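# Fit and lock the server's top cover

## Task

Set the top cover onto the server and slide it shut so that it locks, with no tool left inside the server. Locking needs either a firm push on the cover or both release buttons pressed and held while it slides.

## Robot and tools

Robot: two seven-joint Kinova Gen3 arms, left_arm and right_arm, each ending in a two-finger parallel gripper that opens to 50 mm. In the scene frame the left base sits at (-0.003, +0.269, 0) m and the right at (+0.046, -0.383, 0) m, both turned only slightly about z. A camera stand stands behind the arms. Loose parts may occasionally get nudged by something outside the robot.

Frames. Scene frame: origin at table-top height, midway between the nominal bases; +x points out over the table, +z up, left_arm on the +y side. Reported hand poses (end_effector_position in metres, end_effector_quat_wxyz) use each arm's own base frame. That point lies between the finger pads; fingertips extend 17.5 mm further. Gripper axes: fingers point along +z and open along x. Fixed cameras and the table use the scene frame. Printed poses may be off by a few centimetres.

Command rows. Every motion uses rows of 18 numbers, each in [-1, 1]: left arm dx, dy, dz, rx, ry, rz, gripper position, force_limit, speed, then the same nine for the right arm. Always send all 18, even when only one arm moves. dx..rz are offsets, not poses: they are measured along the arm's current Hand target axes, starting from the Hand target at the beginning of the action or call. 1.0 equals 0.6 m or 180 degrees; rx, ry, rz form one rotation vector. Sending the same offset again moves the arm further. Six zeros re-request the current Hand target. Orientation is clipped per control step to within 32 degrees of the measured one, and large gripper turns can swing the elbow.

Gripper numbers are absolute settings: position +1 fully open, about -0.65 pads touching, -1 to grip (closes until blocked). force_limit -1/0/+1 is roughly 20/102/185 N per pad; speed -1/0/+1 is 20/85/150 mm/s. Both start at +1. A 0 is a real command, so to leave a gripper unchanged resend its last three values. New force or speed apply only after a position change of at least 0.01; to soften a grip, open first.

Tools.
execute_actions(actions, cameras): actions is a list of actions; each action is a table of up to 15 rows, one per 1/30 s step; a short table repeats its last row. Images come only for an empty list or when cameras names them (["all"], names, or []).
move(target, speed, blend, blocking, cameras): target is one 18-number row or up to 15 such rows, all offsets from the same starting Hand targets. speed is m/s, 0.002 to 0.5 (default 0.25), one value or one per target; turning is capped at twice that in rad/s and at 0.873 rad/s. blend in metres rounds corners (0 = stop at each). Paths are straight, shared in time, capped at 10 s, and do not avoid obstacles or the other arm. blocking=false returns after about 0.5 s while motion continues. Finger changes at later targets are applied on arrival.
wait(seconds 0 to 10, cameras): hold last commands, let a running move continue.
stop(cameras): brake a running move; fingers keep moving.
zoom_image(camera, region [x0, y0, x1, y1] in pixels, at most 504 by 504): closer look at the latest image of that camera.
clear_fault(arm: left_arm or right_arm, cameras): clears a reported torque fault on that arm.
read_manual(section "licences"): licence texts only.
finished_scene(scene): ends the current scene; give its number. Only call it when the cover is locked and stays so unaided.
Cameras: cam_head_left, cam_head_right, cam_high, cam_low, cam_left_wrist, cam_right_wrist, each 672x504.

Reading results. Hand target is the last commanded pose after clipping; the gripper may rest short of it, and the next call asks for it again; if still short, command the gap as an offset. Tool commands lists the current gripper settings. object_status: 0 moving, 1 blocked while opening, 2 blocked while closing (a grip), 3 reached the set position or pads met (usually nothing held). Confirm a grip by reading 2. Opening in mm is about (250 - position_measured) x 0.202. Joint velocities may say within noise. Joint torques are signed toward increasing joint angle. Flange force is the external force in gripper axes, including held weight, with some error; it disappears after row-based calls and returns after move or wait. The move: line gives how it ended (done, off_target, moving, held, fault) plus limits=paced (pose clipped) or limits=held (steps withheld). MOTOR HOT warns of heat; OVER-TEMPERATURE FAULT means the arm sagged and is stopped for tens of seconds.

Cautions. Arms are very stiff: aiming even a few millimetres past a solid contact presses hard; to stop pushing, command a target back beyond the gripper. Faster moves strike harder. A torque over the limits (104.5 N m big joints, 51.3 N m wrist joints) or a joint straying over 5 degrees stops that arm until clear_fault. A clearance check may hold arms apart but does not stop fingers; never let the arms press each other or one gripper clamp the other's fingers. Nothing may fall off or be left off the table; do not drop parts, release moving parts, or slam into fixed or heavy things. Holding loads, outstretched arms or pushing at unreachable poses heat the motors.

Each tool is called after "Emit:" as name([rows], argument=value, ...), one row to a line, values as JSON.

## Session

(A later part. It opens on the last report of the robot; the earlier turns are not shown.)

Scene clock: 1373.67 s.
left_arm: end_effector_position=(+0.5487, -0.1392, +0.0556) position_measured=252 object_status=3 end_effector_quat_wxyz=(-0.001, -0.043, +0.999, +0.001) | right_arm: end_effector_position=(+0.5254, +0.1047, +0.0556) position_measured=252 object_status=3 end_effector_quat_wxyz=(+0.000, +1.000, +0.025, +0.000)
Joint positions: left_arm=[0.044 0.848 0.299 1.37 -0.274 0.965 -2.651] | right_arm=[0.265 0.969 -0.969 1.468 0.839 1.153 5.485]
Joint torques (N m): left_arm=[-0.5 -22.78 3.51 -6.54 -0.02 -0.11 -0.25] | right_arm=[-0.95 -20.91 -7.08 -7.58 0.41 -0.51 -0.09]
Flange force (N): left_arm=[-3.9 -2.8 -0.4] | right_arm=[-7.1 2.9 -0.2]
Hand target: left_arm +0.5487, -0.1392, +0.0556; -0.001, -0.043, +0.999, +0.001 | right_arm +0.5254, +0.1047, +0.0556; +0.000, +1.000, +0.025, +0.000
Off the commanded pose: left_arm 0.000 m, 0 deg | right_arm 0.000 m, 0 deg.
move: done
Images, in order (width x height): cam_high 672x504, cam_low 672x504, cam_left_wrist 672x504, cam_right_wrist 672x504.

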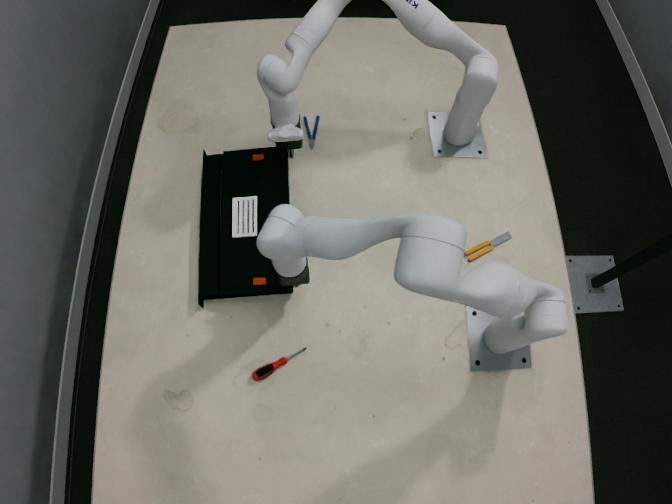

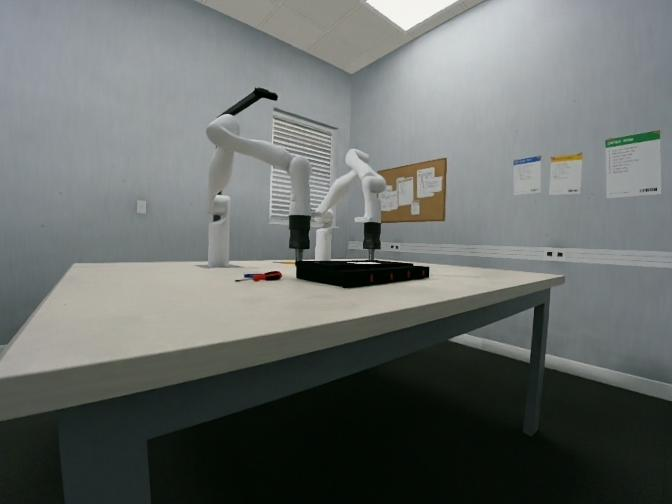

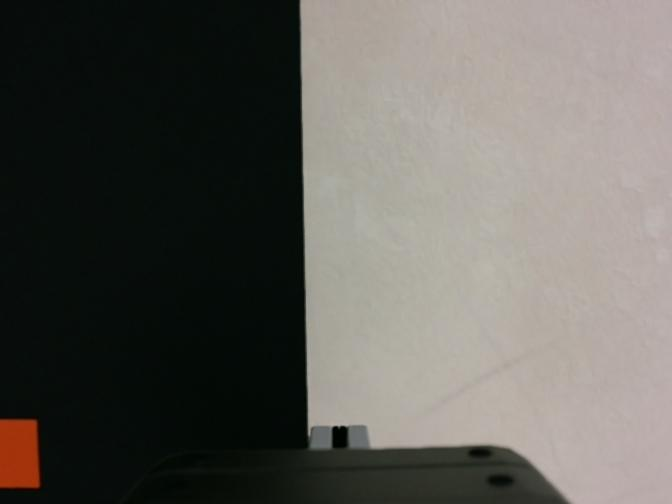

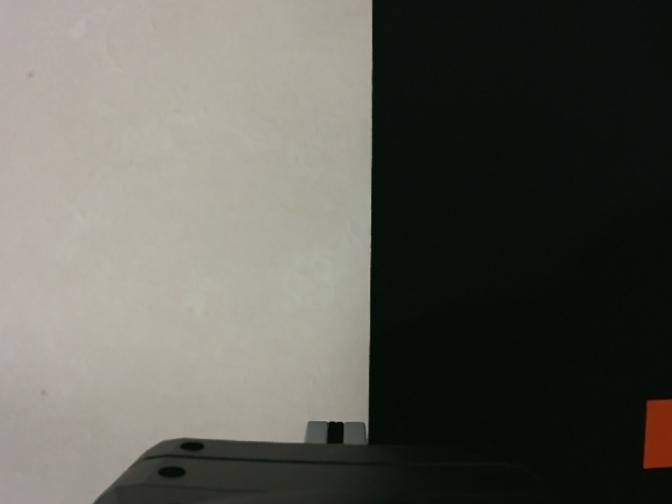

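Emit:
move(target=[-0.005,0,0,0,0,0,-1,-0.5,1,0.005,0,0,0,0,0,-1,-0.5,1], speed=0.02)

Emit:
move(target=[-0.005,0,0,0,0,0,-1,-0.5,1,0.005,0,0,0,0,0,-1,-0.5,1], speed=0.02, cameras=["cam_left_wrist","cam_right_wrist","cam_high","cam_low"])

Emit:
zoom_image(camera="cam_high", region=[180, 130, 340, 330])

Emit:
zoom_image(camera="cam_low", region=[290, 235, 440, 295])

Scene clock: 1386.77 s.
left_arm: end_effector_position=(+0.5517, -0.1390, +0.0556) position_measured=252 object_status=3 end_effector_quat_wxyz=(-0.001, -0.043, +0.999, +0.001) | right_arm: end_effector_position=(+0.5284, +0.1049, +0.0556) position_measured=252 object_status=3 end_effector_quat_wxyz=(+0.000, +1.000, +0.025, +0.000)
Joint positions: left_arm=[0.044 0.854 0.3 1.357 -0.274 0.972 -2.654] | right_arm=[0.262 0.974 -0.968 1.456 0.839 1.159 5.491]
Joint torques (N m): left_arm=[-0.6 -23.1 3.52 -6.75 -0.05 -0.11 -0.2] | right_arm=[-0.92 -21.06 -7.08 -7.7 0.42 -0.39 -0.15]
Flange force (N): left_arm=[-3.6 -2.8 0.0] | right_arm=[-7.7 3.0 0.1]
Hand target: left_arm +0.5517, -0.1390, +0.0555; -0.001, -0.043, +0.999, +0.001 | right_arm +0.5284, +0.1049, +0.0556; +0.000, +1.000, +0.025, +0.000
Off the commanded pose: left_arm 0.000 m, 0 deg | right_arm 0.000 m, 0 deg.
move: done

Scene clock: 1387.50 s.
left_arm: end_effector_position=(+0.5547, -0.1387, +0.0555) position_measured=252 object_status=3 end_effector_quat_wxyz=(-0.001, -0.043, +0.999, +0.001) | right_arm: end_effector_position=(+0.5314, +0.1050, +0.0556) position_measured=252 object_status=3 end_effector_quat_wxyz=(+0.000, +1.000, +0.026, +0.000)
Joint positions: left_arm=[0.044 0.86 0.3 1.345 -0.274 0.979 -2.657] | right_arm=[0.259 0.978 -0.967 1.444 0.839 1.164 5.496]
Joint torques (N m): left_arm=[-0.62 -23.16 3.54 -7.03 -0.03 -0.06 -0.22] | right_arm=[-0.89 -21.25 -7.04 -7.64 0.42 -0.43 -0.14]
Flange force (N): left_arm=[-2.4 -2.5 0.2] | right_arm=[-7.3 2.9 0.0]
Hand target: left_arm +0.5547, -0.1387, +0.0556; -0.001, -0.043, +0.999, +0.001 | right_arm +0.5314, +0.1050, +0.0556; +0.000, +1.000, +0.026, +0.000
Off the commanded pose: left_arm 0.000 m, 0 deg | right_arm 0.000 m, 0 deg.
move: done
Images, in order (width x height): cam_high 672x504, cam_low 672x504, cam_left_wrist 672x504, cam_right_wrist 672x504.

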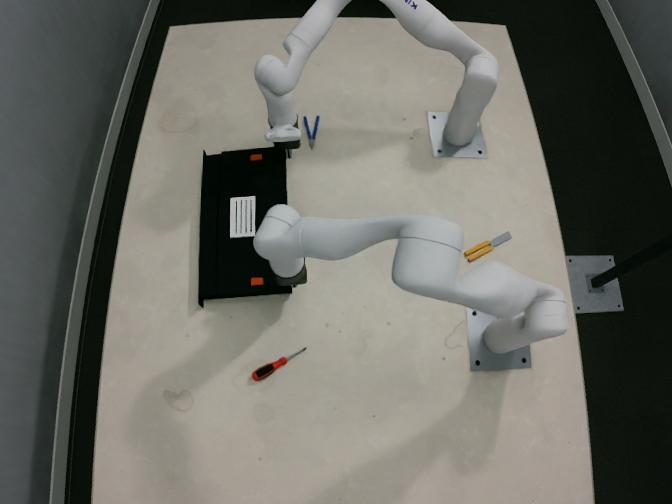

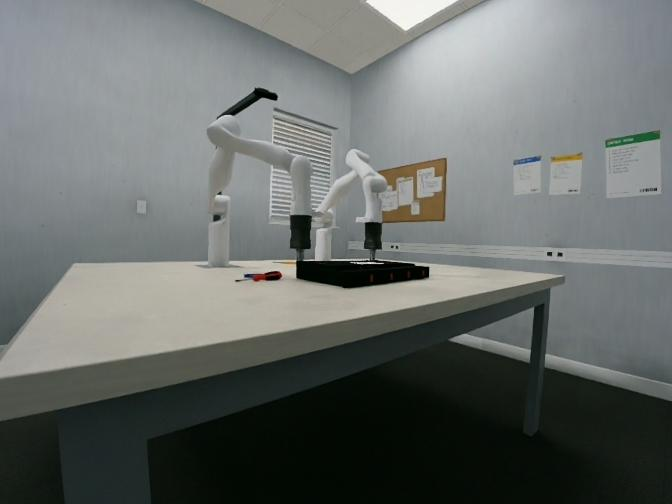

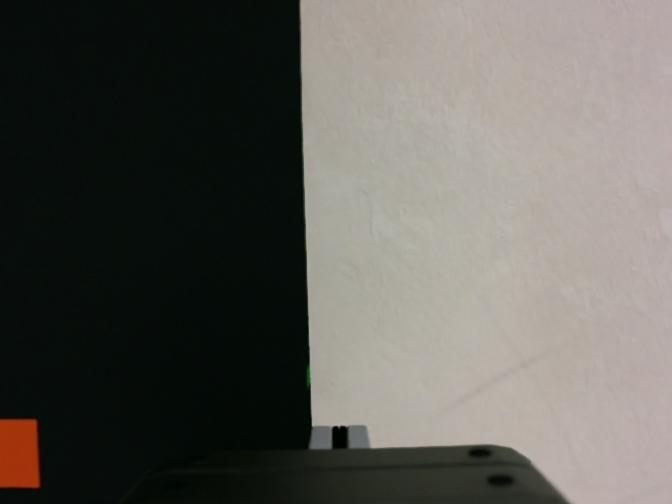

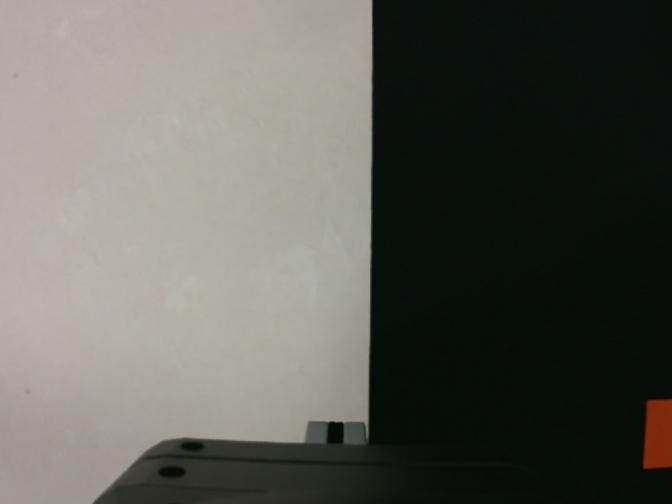

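Scaled by 2.520.

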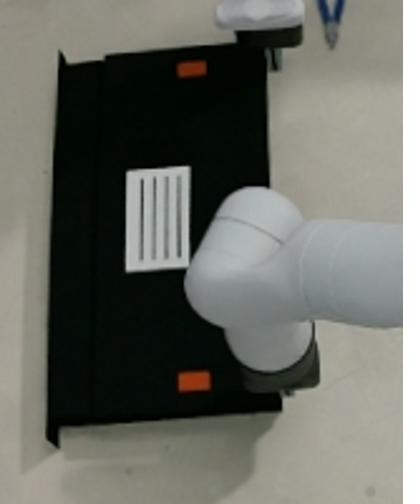

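Scaled by 3.360.

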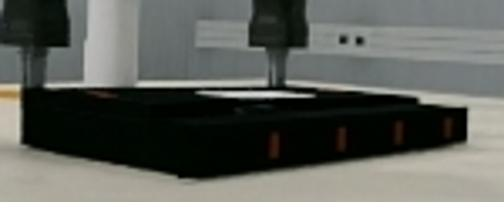

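Emit:
move([
  [0,0,0,0,0,0,-1,-0.5,1,-0.03,0,0,0,0,0,-1,-0.5,1],
  [0,0,0,0,0,0,-1,-0.5,1,-0.03,0,-0.124,0,0,0,-1,-0.5,1],
  [0,0,0,0,0,0,-1,-0.5,1,0.206,0.1643,-0.124,0.222,0,0,-1,-0.5,1],
  [0,0,0,0,0,0,-1,-0.5,1,0.206,0.1643,0.0327,0.222,0,0,-1,-0.5,1],
], speed=[0.1,0.2,0.25,0.15], blend=[0.005,0.02,0.02,0], cameras=["cam_right_wrist"])

Emit:
zoom_image(camera="cam_right_wrist", region=[336, 120, 672, 400])

Emit:
zoom_image(camera="cam_right_wrist", region=[0, 120, 336, 400])

Scene clock: 1421.63 s.
left_arm: end_effector_position=(+0.5547, -0.1387, +0.0556) position_measured=252 object_status=3 end_effector_quat_wxyz=(-0.001, -0.043, +0.999, +0.001) | right_arm: end_effector_position=(+0.6599, +0.0129, +0.0361) position_measured=252 object_status=3 end_effector_quat_wxyz=(-0.341, +0.940, +0.024, -0.009)
Joint positions: left_arm=[0.044 0.86 0.3 1.345 -0.274 0.979 -2.657] | right_arm=[0.507 1.453 -1.211 0.607 0.506 1.487 6.343]
Joint torques (N m): left_arm=[-0.58 -23.21 3.53 -6.85 -0.09 -0.13 -0.29] | right_arm=[-1.11 -27.3 -7.73 -4.53 -2.04 0.02 -0.15]
Flange force (N): left_arm=[-3.3 -2.8 0.0] | right_arm=[-15.1 -2.7 2.0]
Hand target: left_arm +0.5547, -0.1387, +0.0556; -0.001, -0.043, +0.999, +0.001 | right_arm +0.6599, +0.0129, +0.0360; -0.341, +0.940, +0.024, -0.009
Off the commanded pose: left_arm 0.000 m, 0 deg | right_arm 0.000 m, 0 deg.
move: done
Images, in order (width x height): cam_right_wrist 672x504.

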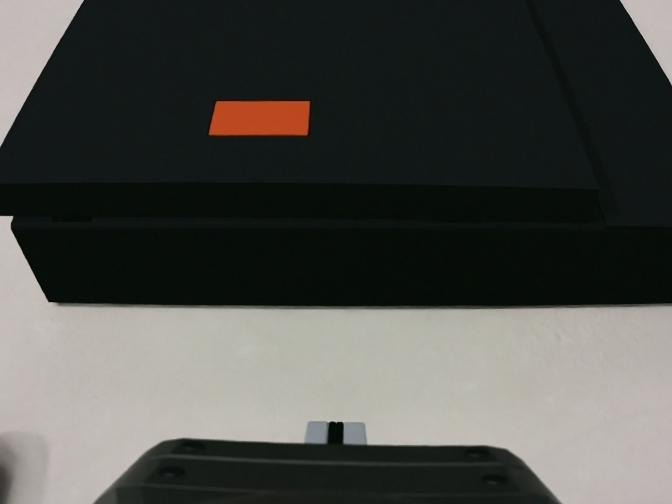

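Scaled by 1.500.

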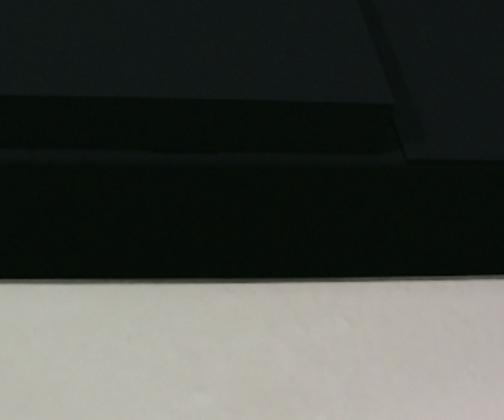

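Scaled by 1.500.

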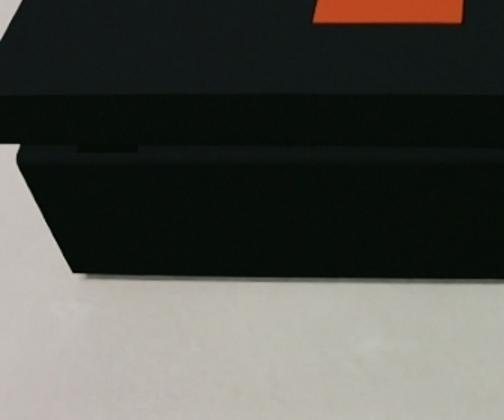

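Emit:
zoom_image(camera="cam_right_wrist", region=[0, 170, 160, 240])

Emit:
zoom_image(camera="cam_right_wrist", region=[390, 170, 640, 250])

Emit:
zoom_image(camera="cam_right_wrist", region=[140, 170, 400, 250])

Scaled by 3.150.

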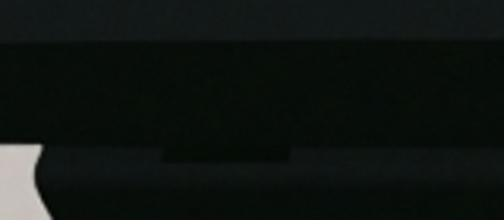

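Scaled by 2.016.

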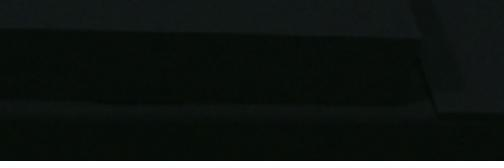

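Scaled by 1.938.

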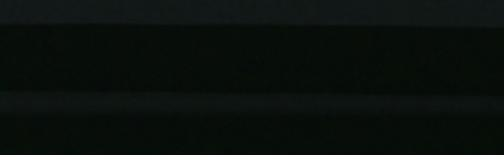

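Emit:
move([
  [0.025,0,0,0,0,0,-1,-0.5,1,0,-0.0429,-0.051,0,0,0,-1,-0.5,1],
  [0.025,0,-0.124,0,0,0,1,-0.5,1,-0.0432,-0.1498,-0.0787,-0.222,0,0,1,-0.5,1],
  [-0.1729,0.1167,-0.124,0,0,0,1,-0.5,1,-0.0432,-0.1498,-0.0787,-0.222,0,0,1,-0.5,1],
  [-0.1729,0.1167,-0.0148,0,0,0,1,-0.5,1,-0.0432,-0.0797,0.0048,-0.222,0,0,1,-0.5,1],
  [-0.1692,0.074,-0.0148,0,0,0,1,-0.5,1,-0.0413,-0.1083,0.029,-0.222,0,0,1,-0.5,1],
], speed=[0.1,0.2,0.2,0.12,0.06], blend=[0.005,0,0.01,0.005,0], cameras=["cam_left_wrist","cam_right_wrist","cam_high"])

Scene clock: 1557.63 s.
left_arm: end_effector_position=(+0.6520, -0.0856, +0.0644) position_measured=3 object_status=3 end_effector_quat_wxyz=(-0.001, -0.043, +0.999, +0.001) | right_arm: end_effector_position=(+0.6320, +0.0724, +0.0644) position_measured=3 object_status=3 end_effector_quat_wxyz=(+0.000, +1.000, +0.025, +0.000)
Joint positions: left_arm=[-0.017 1.049 0.303 0.887 -0.278 1.24 -2.824] | right_arm=[0.191 1.118 -0.934 0.988 0.831 1.365 5.769]
Joint torques (N m): left_arm=[-0.42 -26.87 3.6 -7.9 0.08 0.03 -0.2] | right_arm=[-1.03 -25.44 -6.46 -7.63 0.16 -0.21 -0.22]
Flange force (N): left_arm=[-5.1 -2.1 -0.1] | right_arm=[-8.6 2.4 0.9]
Hand target: left_arm +0.6520, -0.0857, +0.0644; -0.001, -0.043, +0.999, +0.001 | right_arm +0.6320, +0.0725, +0.0644; +0.000, +1.000, +0.025, +0.000
Off the commanded pose: left_arm 0.000 m, 0 deg | right_arm 0.000 m, 0 deg.
move: done
Images, in order (width x height): cam_high 672x504, cam_left_wrist 672x504, cam_right_wrist 672x504.

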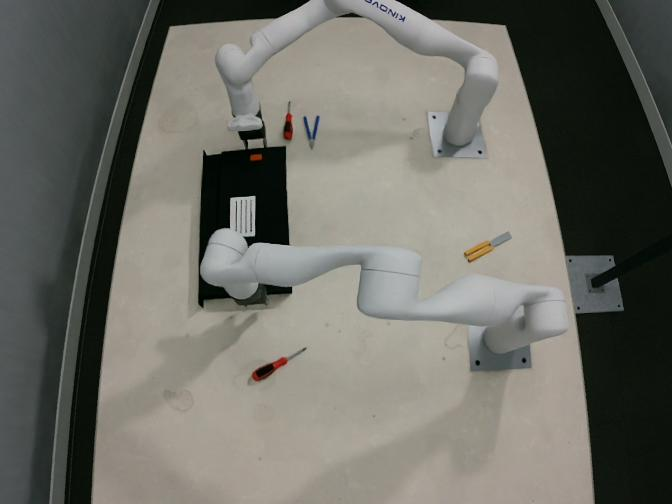

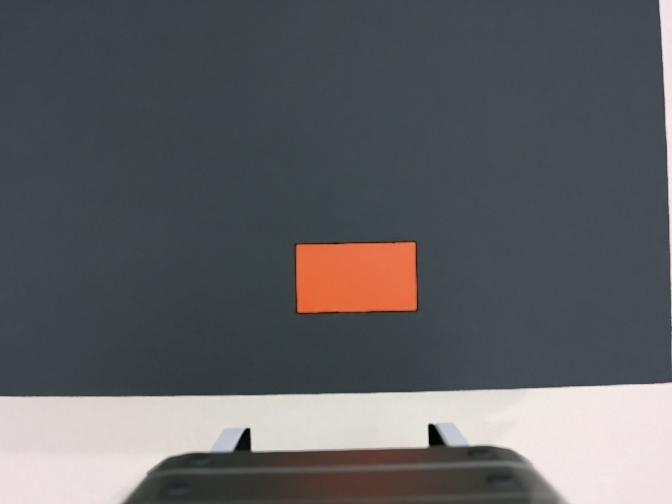

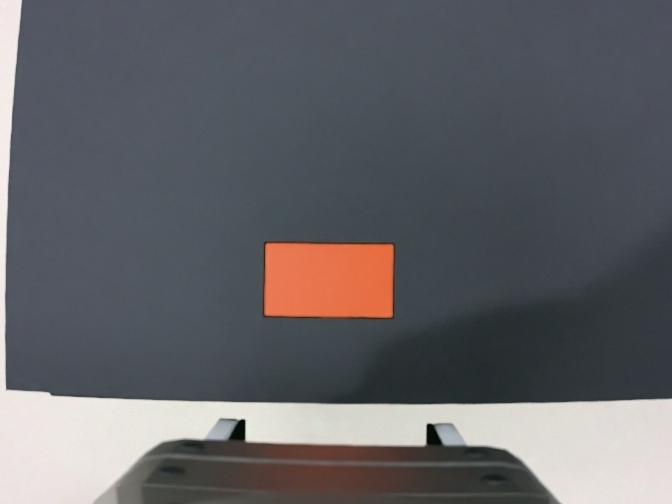

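Emit:
move(target=[0,-0.0147,0,0,0,0,1,-0.5,1,0,-0.0105,0,0,0,0,1,-0.5,1], speed=0.04)

Emit:
move(target=[0,-0.0025,0,0,0,0,1,-0.5,1,0,-0.0025,0,0,0,0,1,-0.5,1], speed=0.01, cameras=["cam_left_wrist","cam_right_wrist"])

Scene clock: 1590.23 s.
left_arm: end_effector_position=(+0.6528, -0.0944, +0.0644) position_measured=3 object_status=3 end_effector_quat_wxyz=(-0.001, -0.043, +0.999, +0.001) | right_arm: end_effector_position=(+0.6317, +0.0788, +0.0644) position_measured=3 object_status=3 end_effector_quat_wxyz=(+0.000, +1.000, +0.026, +0.000)
Joint positions: left_arm=[-0.002 1.054 0.303 0.874 -0.278 1.247 -2.813] | right_arm=[0.181 1.118 -0.934 0.986 0.831 1.366 5.761]
Joint torques (N m): left_arm=[-0.51 -26.88 3.44 -7.68 0.08 0.11 -0.39] | right_arm=[-1 -25.47 -6.44 -7.61 0.15 -0.21 -0.13]
Flange force (N): left_arm=[-6.0 -2.8 -0.3] | right_arm=[-8.6 2.3 0.9]
Hand target: left_arm +0.6528, -0.0945, +0.0644; -0.001, -0.043, +0.999, +0.001 | right_arm +0.6317, +0.0788, +0.0644; +0.000, +1.000, +0.026, +0.000
Off the commanded pose: left_arm 0.000 m, 0 deg | right_arm 0.000 m, 0 deg.
move: done

Scene clock: 1590.93 s.
left_arm: end_effector_position=(+0.6529, -0.0959, +0.0644) position_measured=3 object_status=3 end_effector_quat_wxyz=(-0.001, -0.043, +0.999, +0.001) | right_arm: end_effector_position=(+0.6316, +0.0802, +0.0644) position_measured=3 object_status=3 end_effector_quat_wxyz=(+0.000, +1.000, +0.025, +0.000)
Joint positions: left_arm=[0 1.055 0.303 0.872 -0.278 1.248 -2.811] | right_arm=[0.178 1.118 -0.934 0.985 0.831 1.366 5.758]
Joint torques (N m): left_arm=[1.98 -26.54 5.47 -7.71 1.42 -0.62 -0.15] | right_arm=[-4.55 -24.49 -9.01 -7 -1.6 -1.38 -0.32]
Flange force (N): left_arm=[-6.7 1.2 -1.5] | right_arm=[-8.9 8.3 -0.3]
Hand target: left_arm +0.6529, -0.0960, +0.0644; -0.001, -0.043, +0.999, +0.001 | right_arm +0.6316, +0.0803, +0.0644; +0.000, +1.000, +0.025, +0.000
Off the commanded pose: left_arm 0.000 m, 0 deg | right_arm 0.000 m, 0 deg.
move: done
Images, in order (width x height): cam_left_wrist 672x504, cam_right_wrist 672x504.

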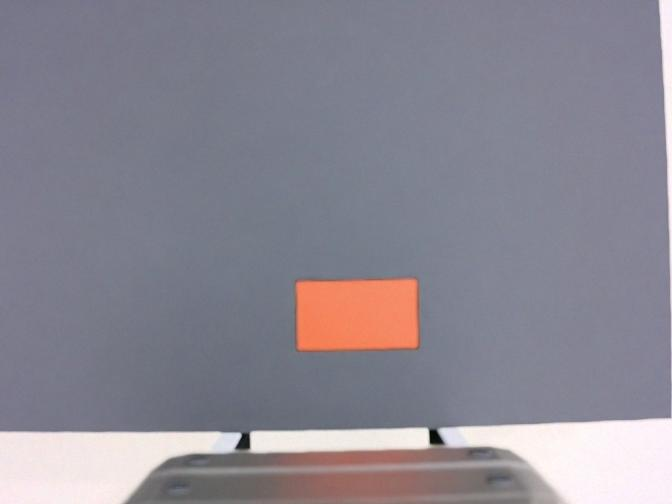

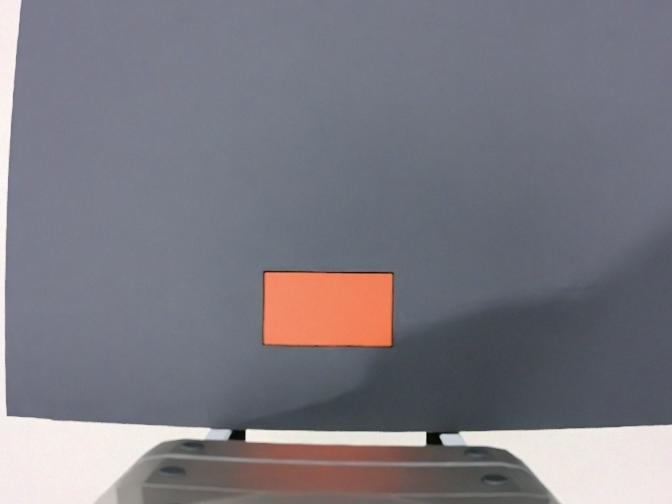

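Emit:
move(target=[0.0175,-0.0067,0,0,0,-0.0021,1,-0.5,1,-0.0125,0.0033,0,0,0,-0.0021,1,-0.5,1], speed=0.015, cameras=["cam_left_wrist","cam_right_wrist","cam_high"])

Emit:
zoom_image(camera="cam_high", region=[195, 140, 305, 180])

Emit:
zoom_image(camera="cam_high", region=[195, 275, 305, 315])

Scene clock: 1685.20 s.
left_arm: end_effector_position=(+0.6428, -0.1009, +0.0644) position_measured=3 object_status=3 end_effector_quat_wxyz=(-0.001, -0.046, +0.999, +0.001) | right_arm: end_effector_position=(+0.6243, +0.0779, +0.0644) position_measured=3 object_status=3 end_effector_quat_wxyz=(+0.000, +1.000, +0.029, +0.000)
Joint positions: left_arm=[0.004 1.029 0.301 0.93 -0.275 1.216 -2.788] | right_arm=[0.195 1.105 -0.938 1.027 0.831 1.349 5.749]
Joint torques (N m): left_arm=[7.15 -27.99 10.13 -8.4 4.32 -1.21 0.22] | right_arm=[-9.17 -25.3 -13.4 -6.68 -4.14 -2.6 -0.57]
Flange force (N): left_arm=[-7.3 9.8 1.7] | right_arm=[-7.7 15.9 2.6]
Hand target: left_arm +0.6428, -0.1009, +0.0644; -0.001, -0.046, +0.999, +0.001 | right_arm +0.6242, +0.0779, +0.0644; +0.000, +1.000, +0.029, +0.000
Off the commanded pose: left_arm 0.000 m, 0 deg | right_arm 0.000 m, 0 deg.
move: done
Images, in order (width x height): cam_high 672x504, cam_left_wrist 672x504, cam_right_wrist 672x504.

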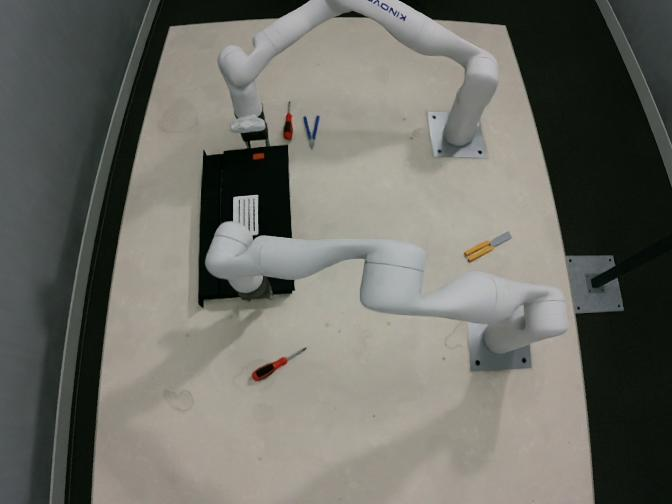

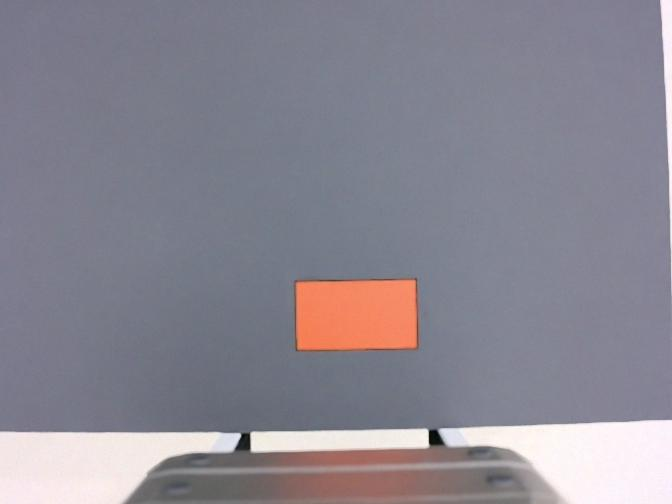

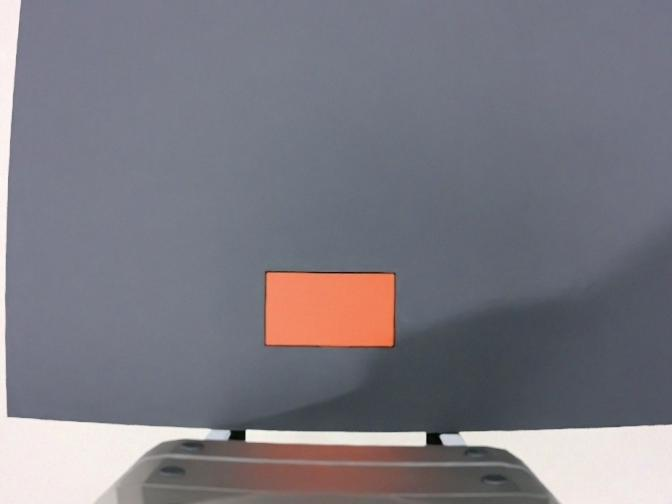

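Scaled by 4.582.

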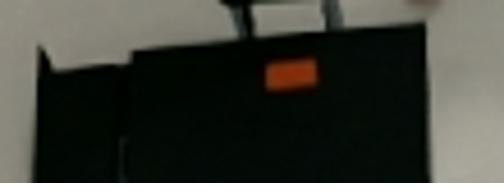

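Scaled by 4.582.

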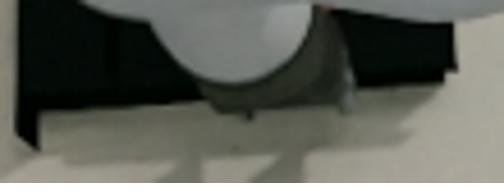

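Emit:
move(target=[0,0.0083,0,0,0,0,1,-0.5,1,0,0.0083,0,0,0,0,1,-0.5,1], speed=0.015, cameras=["cam_left_wrist","cam_right_wrist","cam_low"])

Emit:
zoom_image(camera="cam_low", region=[290, 235, 440, 295])

Scene clock: 1695.47 s.
left_arm: end_effector_position=(+0.6424, -0.0960, +0.0644) position_measured=3 object_status=3 end_effector_quat_wxyz=(-0.001, -0.046, +0.999, +0.001) | right_arm: end_effector_position=(+0.6245, +0.0730, +0.0644) position_measured=3 object_status=3 end_effector_quat_wxyz=(+0.000, +1.000, +0.029, +0.000)
Joint positions: left_arm=[-0.005 1.026 0.301 0.938 -0.275 1.212 -2.795] | right_arm=[0.203 1.105 -0.938 1.029 0.831 1.349 5.756]
Joint torques (N m): left_arm=[-0.36 -26.56 3.59 -7.32 0.12 0.09 -0.21] | right_arm=[-1.14 -25.09 -6.64 -7.59 0.14 -0.21 -0.15]
Flange force (N): left_arm=[-7.6 -2.8 -0.4] | right_arm=[-8.5 2.5 0.9]
Hand target: left_arm +0.6424, -0.0959, +0.0644; -0.001, -0.046, +0.999, +0.001 | right_arm +0.6245, +0.0730, +0.0644; +0.000, +1.000, +0.029, +0.000
Off the commanded pose: left_arm 0.000 m, 0 deg | right_arm 0.000 m, 0 deg.
move: done
Images, in order (width x height): cam_low 672x504, cam_left_wrist 672x504, cam_right_wrist 672x504.

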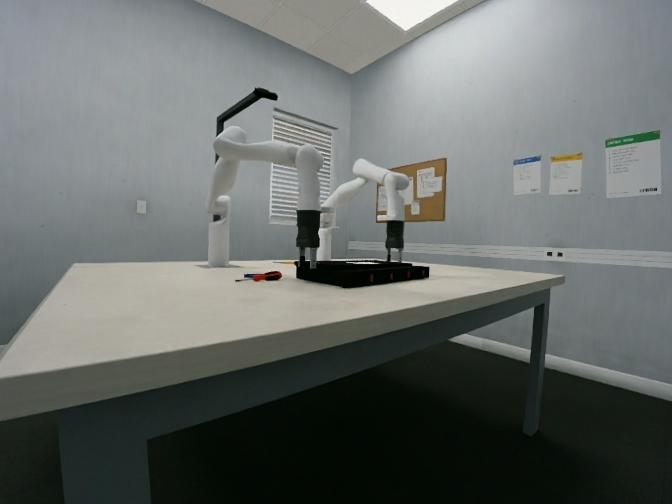

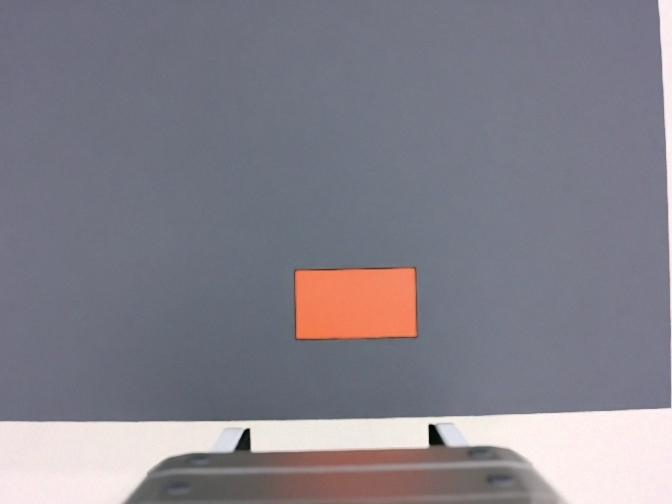

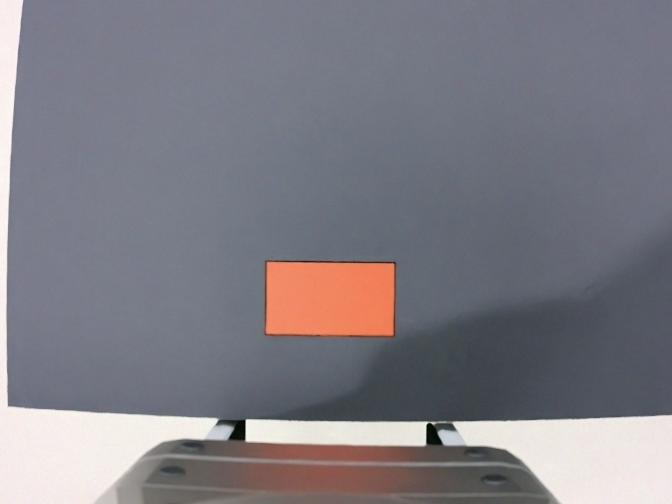

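Scaled by 3.360.

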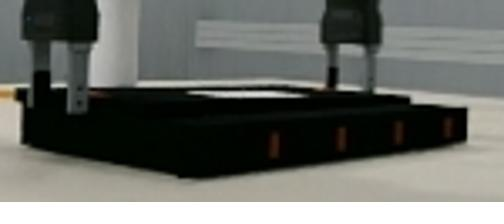

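Emit:
move([
  [0,0,0,0,0,0,1,-0.5,1,-0.005,0.088,-0.06,0,0,0,-1,-0.5,1],
  [0,0,0,0,0,0,1,-0.5,1,0.012,0.1225,-0.1427,0.2597,0.2597,-0.4498,-1,-0.5,1],
  [0,0,0,0,0,0,1,-0.5,1,0.016,0.056,-0.005,0.2597,0.2597,-0.4498,-1,-0.5,1],
], speed=[0.15,0.3,0.15], blend=[0.01,0.01,0], cameras=["cam_right_wrist"])

Emit:
zoom_image(camera="cam_right_wrist", region=[200, 0, 480, 440])

Scene clock: 1735.33 s.
left_arm: end_effector_position=(+0.6423, -0.0959, +0.0644) position_measured=3 object_status=3 end_effector_quat_wxyz=(-0.001, -0.046, +0.999, +0.001) | right_arm: end_effector_position=(+0.6360, +0.0400, +0.0674) position_measured=252 object_status=3 end_effector_quat_wxyz=(-0.364, +0.594, +0.630, +0.343)
Joint positions: left_arm=[-0.005 1.026 0.301 0.938 -0.275 1.212 -2.795] | right_arm=[0.604 1.648 -1.647 0.607 0.631 1.61 7.9]
Joint torques (N m): left_arm=[-0.41 -26.5 3.6 -7.56 0.08 0.05 -0.33] | right_arm=[-1.03 -26.25 -8.63 -0.29 -2.8 0.06 -0.16]
Flange force (N): left_arm=[-6.1 -2.7 -0.3] | right_arm=[3.5 -14.3 3.2]
Hand target: left_arm +0.6423, -0.0959, +0.0644; -0.001, -0.046, +0.999, +0.001 | right_arm +0.6360, +0.0400, +0.0674; -0.364, +0.594, +0.630, +0.343
Off the commanded pose: left_arm 0.000 m, 0 deg | right_arm 0.000 m, 0 deg.
move: done
Images, in order (width x height): cam_right_wrist 672x504.

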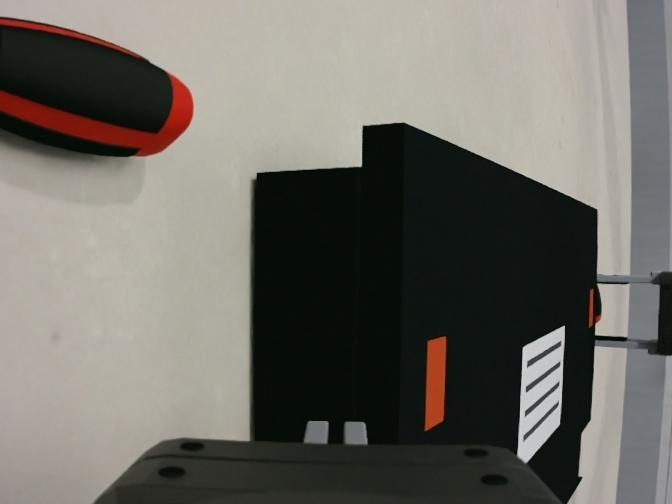

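Scaled by 1.145.

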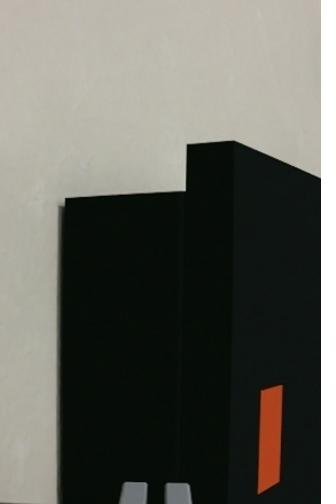

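Emit:
move(target=[0,0,0,0,0,0,1,-0.5,1,0.06,0.2,-0.045,0,0,0,-1,-0.5,1], speed=0.2, cameras=["cam_right_wrist"])

Emit:
zoom_image(camera="cam_right_wrist", region=[220, 120, 480, 440])

Scene clock: 1763.80 s.
left_arm: end_effector_position=(+0.6423, -0.0959, +0.0644) position_measured=3 object_status=3 end_effector_quat_wxyz=(-0.001, -0.046, +0.999, +0.001) | right_arm: end_effector_position=(+0.7553, +0.0419, +0.1122) position_measured=252 object_status=3 end_effector_quat_wxyz=(-0.280, +0.639, +0.595, +0.399)
Joint positions: left_arm=[-0.005 1.026 0.301 0.938 -0.275 1.212 -2.795] | right_arm=[0.324 1.553 -1.654 0.035 0.636 1.65 8.016]
Joint torques (N m): left_arm=[-0.47 -26.41 3.64 -7.58 0.03 0.06 -0.27] | right_arm=[-1.05 -30.19 -4.28 -0.62 -2.85 -0.01 -0.14]
Flange force (N): left_arm=[-5.8 -2.7 -0.4] | right_arm=no reading
Hand target: left_arm +0.6423, -0.0959, +0.0644; -0.001, -0.046, +0.999, +0.001 | right_arm +0.7562, +0.0416, +0.1121; -0.364, +0.594, +0.630, +0.343
Off the commanded pose: left_arm 0.000 m, 0 deg | right_arm 0.001 m, 13 deg.
elbow stopped short (right arm): the move would have taken joint 4 (elbow) straighter than the controller allows.
move: off_target (right_arm)
Images, in order (width x height): cam_right_wrist 672x504.

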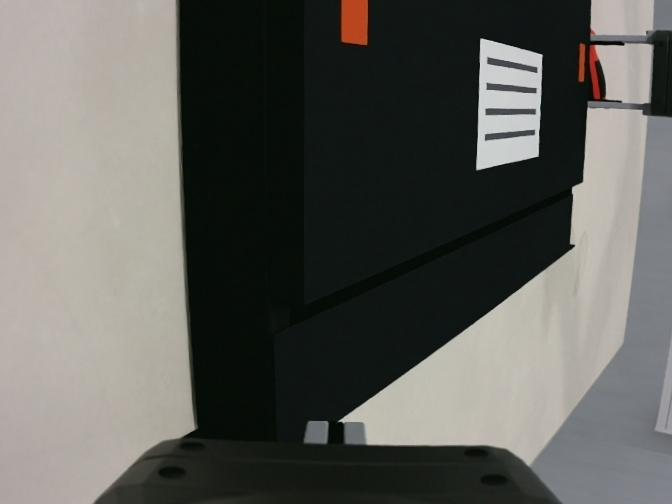

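Scaled by 1.575.

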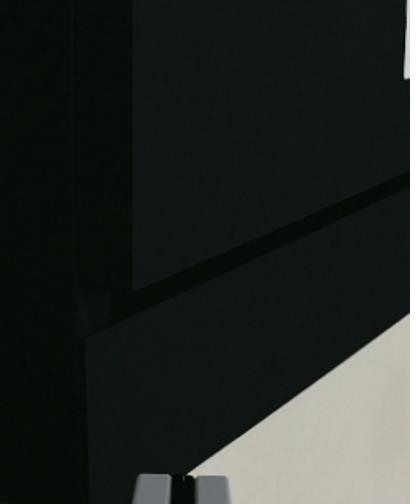

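Emit:
move([
  [0,0.0167,0,0,0,0,1,-0.5,1,0.0537,-0.2182,0,-0.2597,-0.2597,0.4498,1,-0.5,1],
  [0,0.0167,0.0323,0,0,0,1,-0.5,1,-0.0835,-0.2182,0.0792,-0.2597,-0.2597,0.4498,1,-0.5,1],
  [0,0.003,0.0323,0,0,0,1,-0.5,1,-0.0668,-0.2163,0.108,-0.2597,-0.2597,0.4498,1,-0.5,1],
], speed=[0.25,0.12,0.04], cameras=["cam_right_wrist","cam_left_wrist"])

Scene clock: 1831.77 s.
left_arm: end_effector_position=(+0.6421, -0.0941, +0.0450) position_measured=3 object_status=3 end_effector_quat_wxyz=(-0.001, -0.046, +0.999, +0.001) | right_arm: end_effector_position=(+0.6245, +0.0700, +0.0450) position_measured=3 object_status=3 end_effector_quat_wxyz=(+0.000, +1.000, +0.029, +0.000)
Joint positions: left_arm=[-0.008 1.047 0.297 0.959 -0.279 1.171 -2.793] | right_arm=[0.222 1.142 -0.972 1.048 0.884 1.333 5.735]
Joint torques (N m): left_arm=[-0.59 -26.5 3.66 -7.33 0.02 0.09 -0.26] | right_arm=[-0.94 -25.06 -7 -7.15 0.11 -0.19 -0.14]
Flange force (N): left_arm=[-6.2 -2.9 -0.2] | right_arm=[-8.0 2.1 0.6]
Hand target: left_arm +0.6421, -0.0941, +0.0450; -0.001, -0.046, +0.999, +0.001 | right_arm +0.6245, +0.0701, +0.0450; +0.000, +1.000, +0.029, +0.000
Off the commanded pose: left_arm 0.000 m, 0 deg | right_arm 0.000 m, 0 deg.
move: done
Images, in order (width x height): cam_left_wrist 672x504, cam_right_wrist 672x504.

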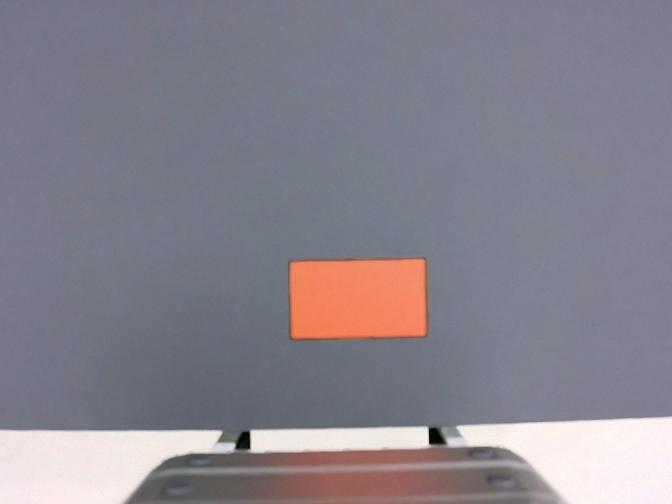

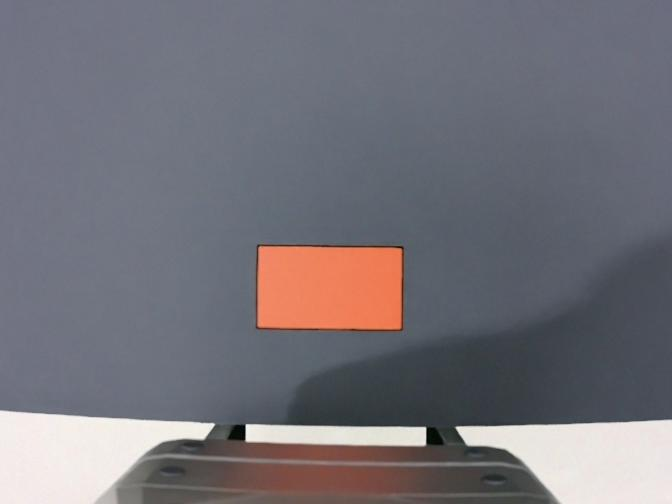

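Emit:
move(target=[0,-0.0042,0,0,0,0,1,-0.5,1,0,-0.0067,0,0,0,0,1,-0.5,1], speed=0.01)

Emit:
move(target=[0,-0.0025,0,0,0,0,1,-0.5,1,0,-0.0025,0,0,0,0,1,-0.5,1], speed=0.01)

Scene clock: 1838.90 s.
left_arm: end_effector_position=(+0.6424, -0.0966, +0.0450) position_measured=3 object_status=3 end_effector_quat_wxyz=(-0.001, -0.046, +0.999, +0.001) | right_arm: end_effector_position=(+0.6243, +0.0740, +0.0450) position_measured=3 object_status=3 end_effector_quat_wxyz=(+0.000, +1.000, +0.029, +0.000)
Joint positions: left_arm=[-0.004 1.048 0.296 0.955 -0.279 1.173 -2.79] | right_arm=[0.215 1.142 -0.972 1.046 0.884 1.333 5.729]
Joint torques (N m): left_arm=[-0.47 -26.51 3.65 -7.42 0.1 0.1 -0.24] | right_arm=[-0.99 -25.17 -6.96 -7.29 0.12 -0.21 -0.15]
Flange force (N): left_arm=[-5.7 -2.6 -0.1] | right_arm=[-8.6 2.2 0.8]
Hand target: left_arm +0.6424, -0.0966, +0.0450; -0.001, -0.046, +0.999, +0.001 | right_arm +0.6243, +0.0741, +0.0450; +0.000, +1.000, +0.029, +0.000
Off the commanded pose: left_arm 0.000 m, 0 deg | right_arm 0.000 m, 0 deg.
move: done

Scene clock: 1839.60 s.
left_arm: end_effector_position=(+0.6425, -0.0981, +0.0450) position_measured=3 object_status=3 end_effector_quat_wxyz=(-0.001, -0.046, +0.999, +0.001) | right_arm: end_effector_position=(+0.6242, +0.0755, +0.0450) position_measured=3 object_status=3 end_effector_quat_wxyz=(+0.000, +1.000, +0.029, +0.000)
Joint positions: left_arm=[-0.001 1.049 0.296 0.953 -0.279 1.174 -2.788] | right_arm=[0.212 1.142 -0.972 1.046 0.884 1.334 5.727]
Joint torques (N m): left_arm=[-0.44 -26.6 3.71 -7.41 0.07 0.06 -0.25] | right_arm=[-1.83 -24.78 -7.5 -6.89 -0.29 -0.46 -0.18]
Flange force (N): left_arm=[-6.0 -2.6 -0.1] | right_arm=[-7.8 3.6 0.2]
Hand target: left_arm +0.6425, -0.0981, +0.0450; -0.001, -0.046, +0.999, +0.001 | right_arm +0.6242, +0.0756, +0.0450; +0.000, +1.000, +0.029, +0.000
Off the commanded pose: left_arm 0.000 m, 0 deg | right_arm 0.000 m, 0 deg.
move: done

Emit:
move(target=[0,-0.0025,0,0,0,0,1,-0.5,1,0,0.005,0,0,0,0,1,-0.5,1], speed=0.01)

Emit:
move(target=[0,-0.0025,0,0,0,0,1,-0.5,1,0,0,0,0,0,0,1,-0.5,1], speed=0.01)

Scene clock: 1848.17 s.
left_arm: end_effector_position=(+0.6427, -0.0996, +0.0450) position_measured=3 object_status=3 end_effector_quat_wxyz=(-0.001, -0.046, +0.999, +0.001) | right_arm: end_effector_position=(+0.6243, +0.0726, +0.0448) position_measured=3 object_status=3 end_effector_quat_wxyz=(+0.000, +1.000, +0.029, +0.000)
Joint positions: left_arm=[0.002 1.05 0.296 0.951 -0.279 1.176 -2.786] | right_arm=[0.217 1.142 -0.972 1.047 0.884 1.333 5.731]
Joint torques (N m): left_arm=[-0.57 -26.67 3.58 -7.39 0.07 0.05 -0.29] | right_arm=[-1.19 -25.18 -7 -7.22 0.11 -0.17 -0.08]
Flange force (N): left_arm=[-6.4 -3.0 -0.1] | right_arm=[-8.8 2.5 0.9]
Hand target: left_arm +0.6427, -0.0996, +0.0450; -0.001, -0.046, +0.999, +0.001 | right_arm +0.6243, +0.0726, +0.0449; +0.000, +1.000, +0.029, +0.000
Off the commanded pose: left_arm 0.000 m, 0 deg | right_arm 0.000 m, 0 deg.
move: done

Scene clock: 1848.87 s.
left_arm: end_effector_position=(+0.6428, -0.1011, +0.0450) position_measured=3 object_status=3 end_effector_quat_wxyz=(-0.001, -0.046, +0.999, +0.001) | right_arm: end_effector_position=(+0.6243, +0.0726, +0.0449) position_measured=3 object_status=3 end_effector_quat_wxyz=(+0.000, +1.000, +0.029, +0.000)
Joint positions: left_arm=[0.004 1.051 0.296 0.949 -0.279 1.177 -2.784] | right_arm=[0.217 1.142 -0.972 1.047 0.884 1.333 5.731]
Joint torques (N m): left_arm=[-0.4 -26.52 3.6 -7.42 0.06 0.09 -0.23] | right_arm=[-1.07 -25.14 -6.95 -7.24 0.15 -0.16 -0.12]
Flange force (N): left_arm=[-5.7 -2.5 -0.2] | right_arm=[-8.7 2.3 0.8]
Hand target: left_arm +0.6428, -0.1011, +0.0450; -0.001, -0.046, +0.999, +0.001 | right_arm +0.6243, +0.0726, +0.0449; +0.000, +1.000, +0.029, +0.000
Off the commanded pose: left_arm 0.000 m, 0 deg | right_arm 0.000 m, 0 deg.
move: done

Emit:
move(target=[0,-0.0025,0,0,0,0,1,-0.5,1,0,0,0,0,0,0,1,-0.5,1], speed=0.01)

Emit:
move(target=[0,-0.0025,0,0,0,0,1,-0.5,1,0,0,0,0,0,0,1,-0.5,1], speed=0.01)

Scene clock: 1859.67 s.
left_arm: end_effector_position=(+0.6429, -0.1025, +0.0450) position_measured=3 object_status=3 end_effector_quat_wxyz=(-0.001, -0.047, +0.999, +0.001) | right_arm: end_effector_position=(+0.6243, +0.0726, +0.0449) position_measured=3 object_status=3 end_effector_quat_wxyz=(+0.000, +1.000, +0.029, +0.000)
Joint positions: left_arm=[0.007 1.052 0.296 0.946 -0.279 1.178 -2.782] | right_arm=[0.217 1.142 -0.972 1.047 0.884 1.333 5.731]
Joint torques (N m): left_arm=[4.34 -25.68 7.37 -8.13 2.29 -1.66 -0.24] | right_arm=[-1.08 -25.16 -6.93 -7.23 0.12 -0.21 -0.08]
Flange force (N): left_arm=[-3.4 5.6 -2.8] | right_arm=[-8.6 2.3 0.7]
Hand target: left_arm +0.6429, -0.1026, +0.0450; -0.001, -0.046, +0.999, +0.001 | right_arm +0.6243, +0.0726, +0.0449; +0.000, +1.000, +0.029, +0.000
Off the commanded pose: left_arm 0.000 m, 0 deg | right_arm 0.000 m, 0 deg.
move: done

Scene clock: 1860.37 s.
left_arm: end_effector_position=(+0.6431, -0.1040, +0.0450) position_measured=3 object_status=3 end_effector_quat_wxyz=(-0.001, -0.047, +0.999, +0.001) | right_arm: end_effector_position=(+0.6243, +0.0726, +0.0449) position_measured=3 object_status=3 end_effector_quat_wxyz=(+0.000, +1.000, +0.029, +0.000)
Joint positions: left_arm=[0.009 1.053 0.296 0.944 -0.279 1.179 -2.78] | right_arm=[0.217 1.142 -0.972 1.047 0.884 1.333 5.731]
Joint torques (N m): left_arm=[11.09 -24.74 13.08 -8.96 5.82 -4.21 0.25] | right_arm=[-1.07 -25.17 -6.96 -7.24 0.1 -0.16 -0.13]
Flange force (N): left_arm=[-2.8 17.2 -6.4] | right_arm=[-8.6 2.3 0.8]
Hand target: left_arm +0.6431, -0.1041, +0.0450; -0.001, -0.046, +0.999, +0.001 | right_arm +0.6243, +0.0726, +0.0449; +0.000, +1.000, +0.029, +0.000
Off the commanded pose: left_arm 0.000 m, 0 deg | right_arm 0.000 m, 0 deg.
move: done

Emit:
move([
  [0,0.0067,0,0,0,0,1,-0.5,1,0,0,0,0,0,0,1,-0.5,1],
  [0,0.0067,-0.0325,0,0,0,1,-0.5,1,0,0,-0.0327,0,0,0,1,-0.5,1],
  [0,0.0023,-0.0325,0,0,0,1,-0.5,1,0,-0.0058,-0.0327,0,0,0,1,-0.5,1],
], speed=[0.05,0.08,0.02], blend=[0.002,0.001,0], cameras=["cam_right_wrist","cam_left_wrist"])

Scene clock: 1987.50 s.
left_arm: end_effector_position=(+0.6430, -0.1026, +0.0647) position_measured=3 object_status=3 end_effector_quat_wxyz=(+0.000, -0.047, +0.999, +0.001) | right_arm: end_effector_position=(+0.6242, +0.0758, +0.0645) position_measured=3 object_status=3 end_effector_quat_wxyz=(+0.000, +1.000, +0.029, +0.000)
Joint positions: left_arm=[0.007 1.03 0.301 0.928 -0.275 1.218 -2.786] | right_arm=[0.21 1.119 -0.982 1.028 0.869 1.368 5.737]
Joint torques (N m): left_arm=[6.11 -28.57 9.47 -9.08 3.73 -1.53 0.07] | right_arm=[-7.93 -26.07 -12.96 -6.92 -3.36 -2.37 -0.57]
Flange force (N): left_arm=[-6.0 8.2 2.1] | right_arm=[-8.2 14.0 3.8]
Hand target: left_arm +0.6430, -0.1027, +0.0645; -0.001, -0.046, +0.999, +0.001 | right_arm +0.6242, +0.0760, +0.0646; +0.000, +1.000, +0.029, +0.000
Off the commanded pose: left_arm 0.000 m, 0 deg | right_arm 0.000 m, 0 deg.
move: done
Images, in order (width x height): cam_left_wrist 672x504, cam_right_wrist 672x504.

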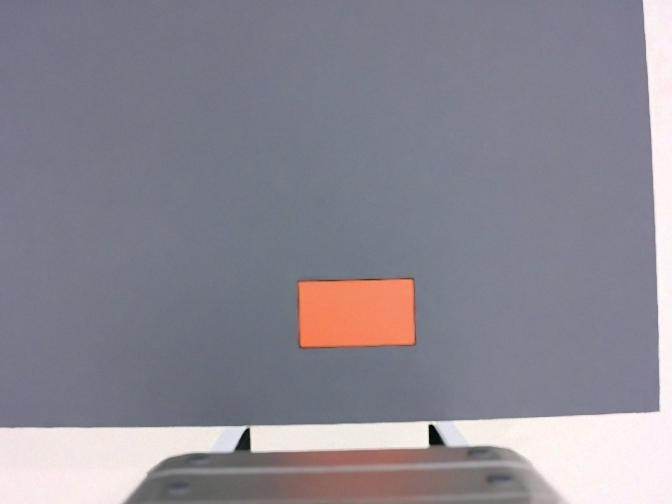

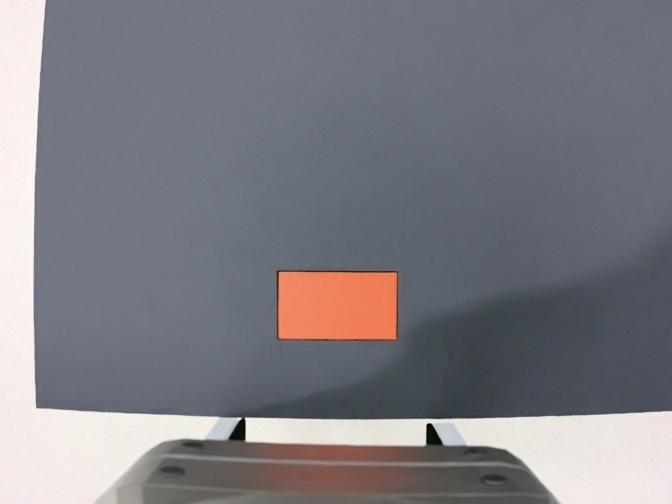

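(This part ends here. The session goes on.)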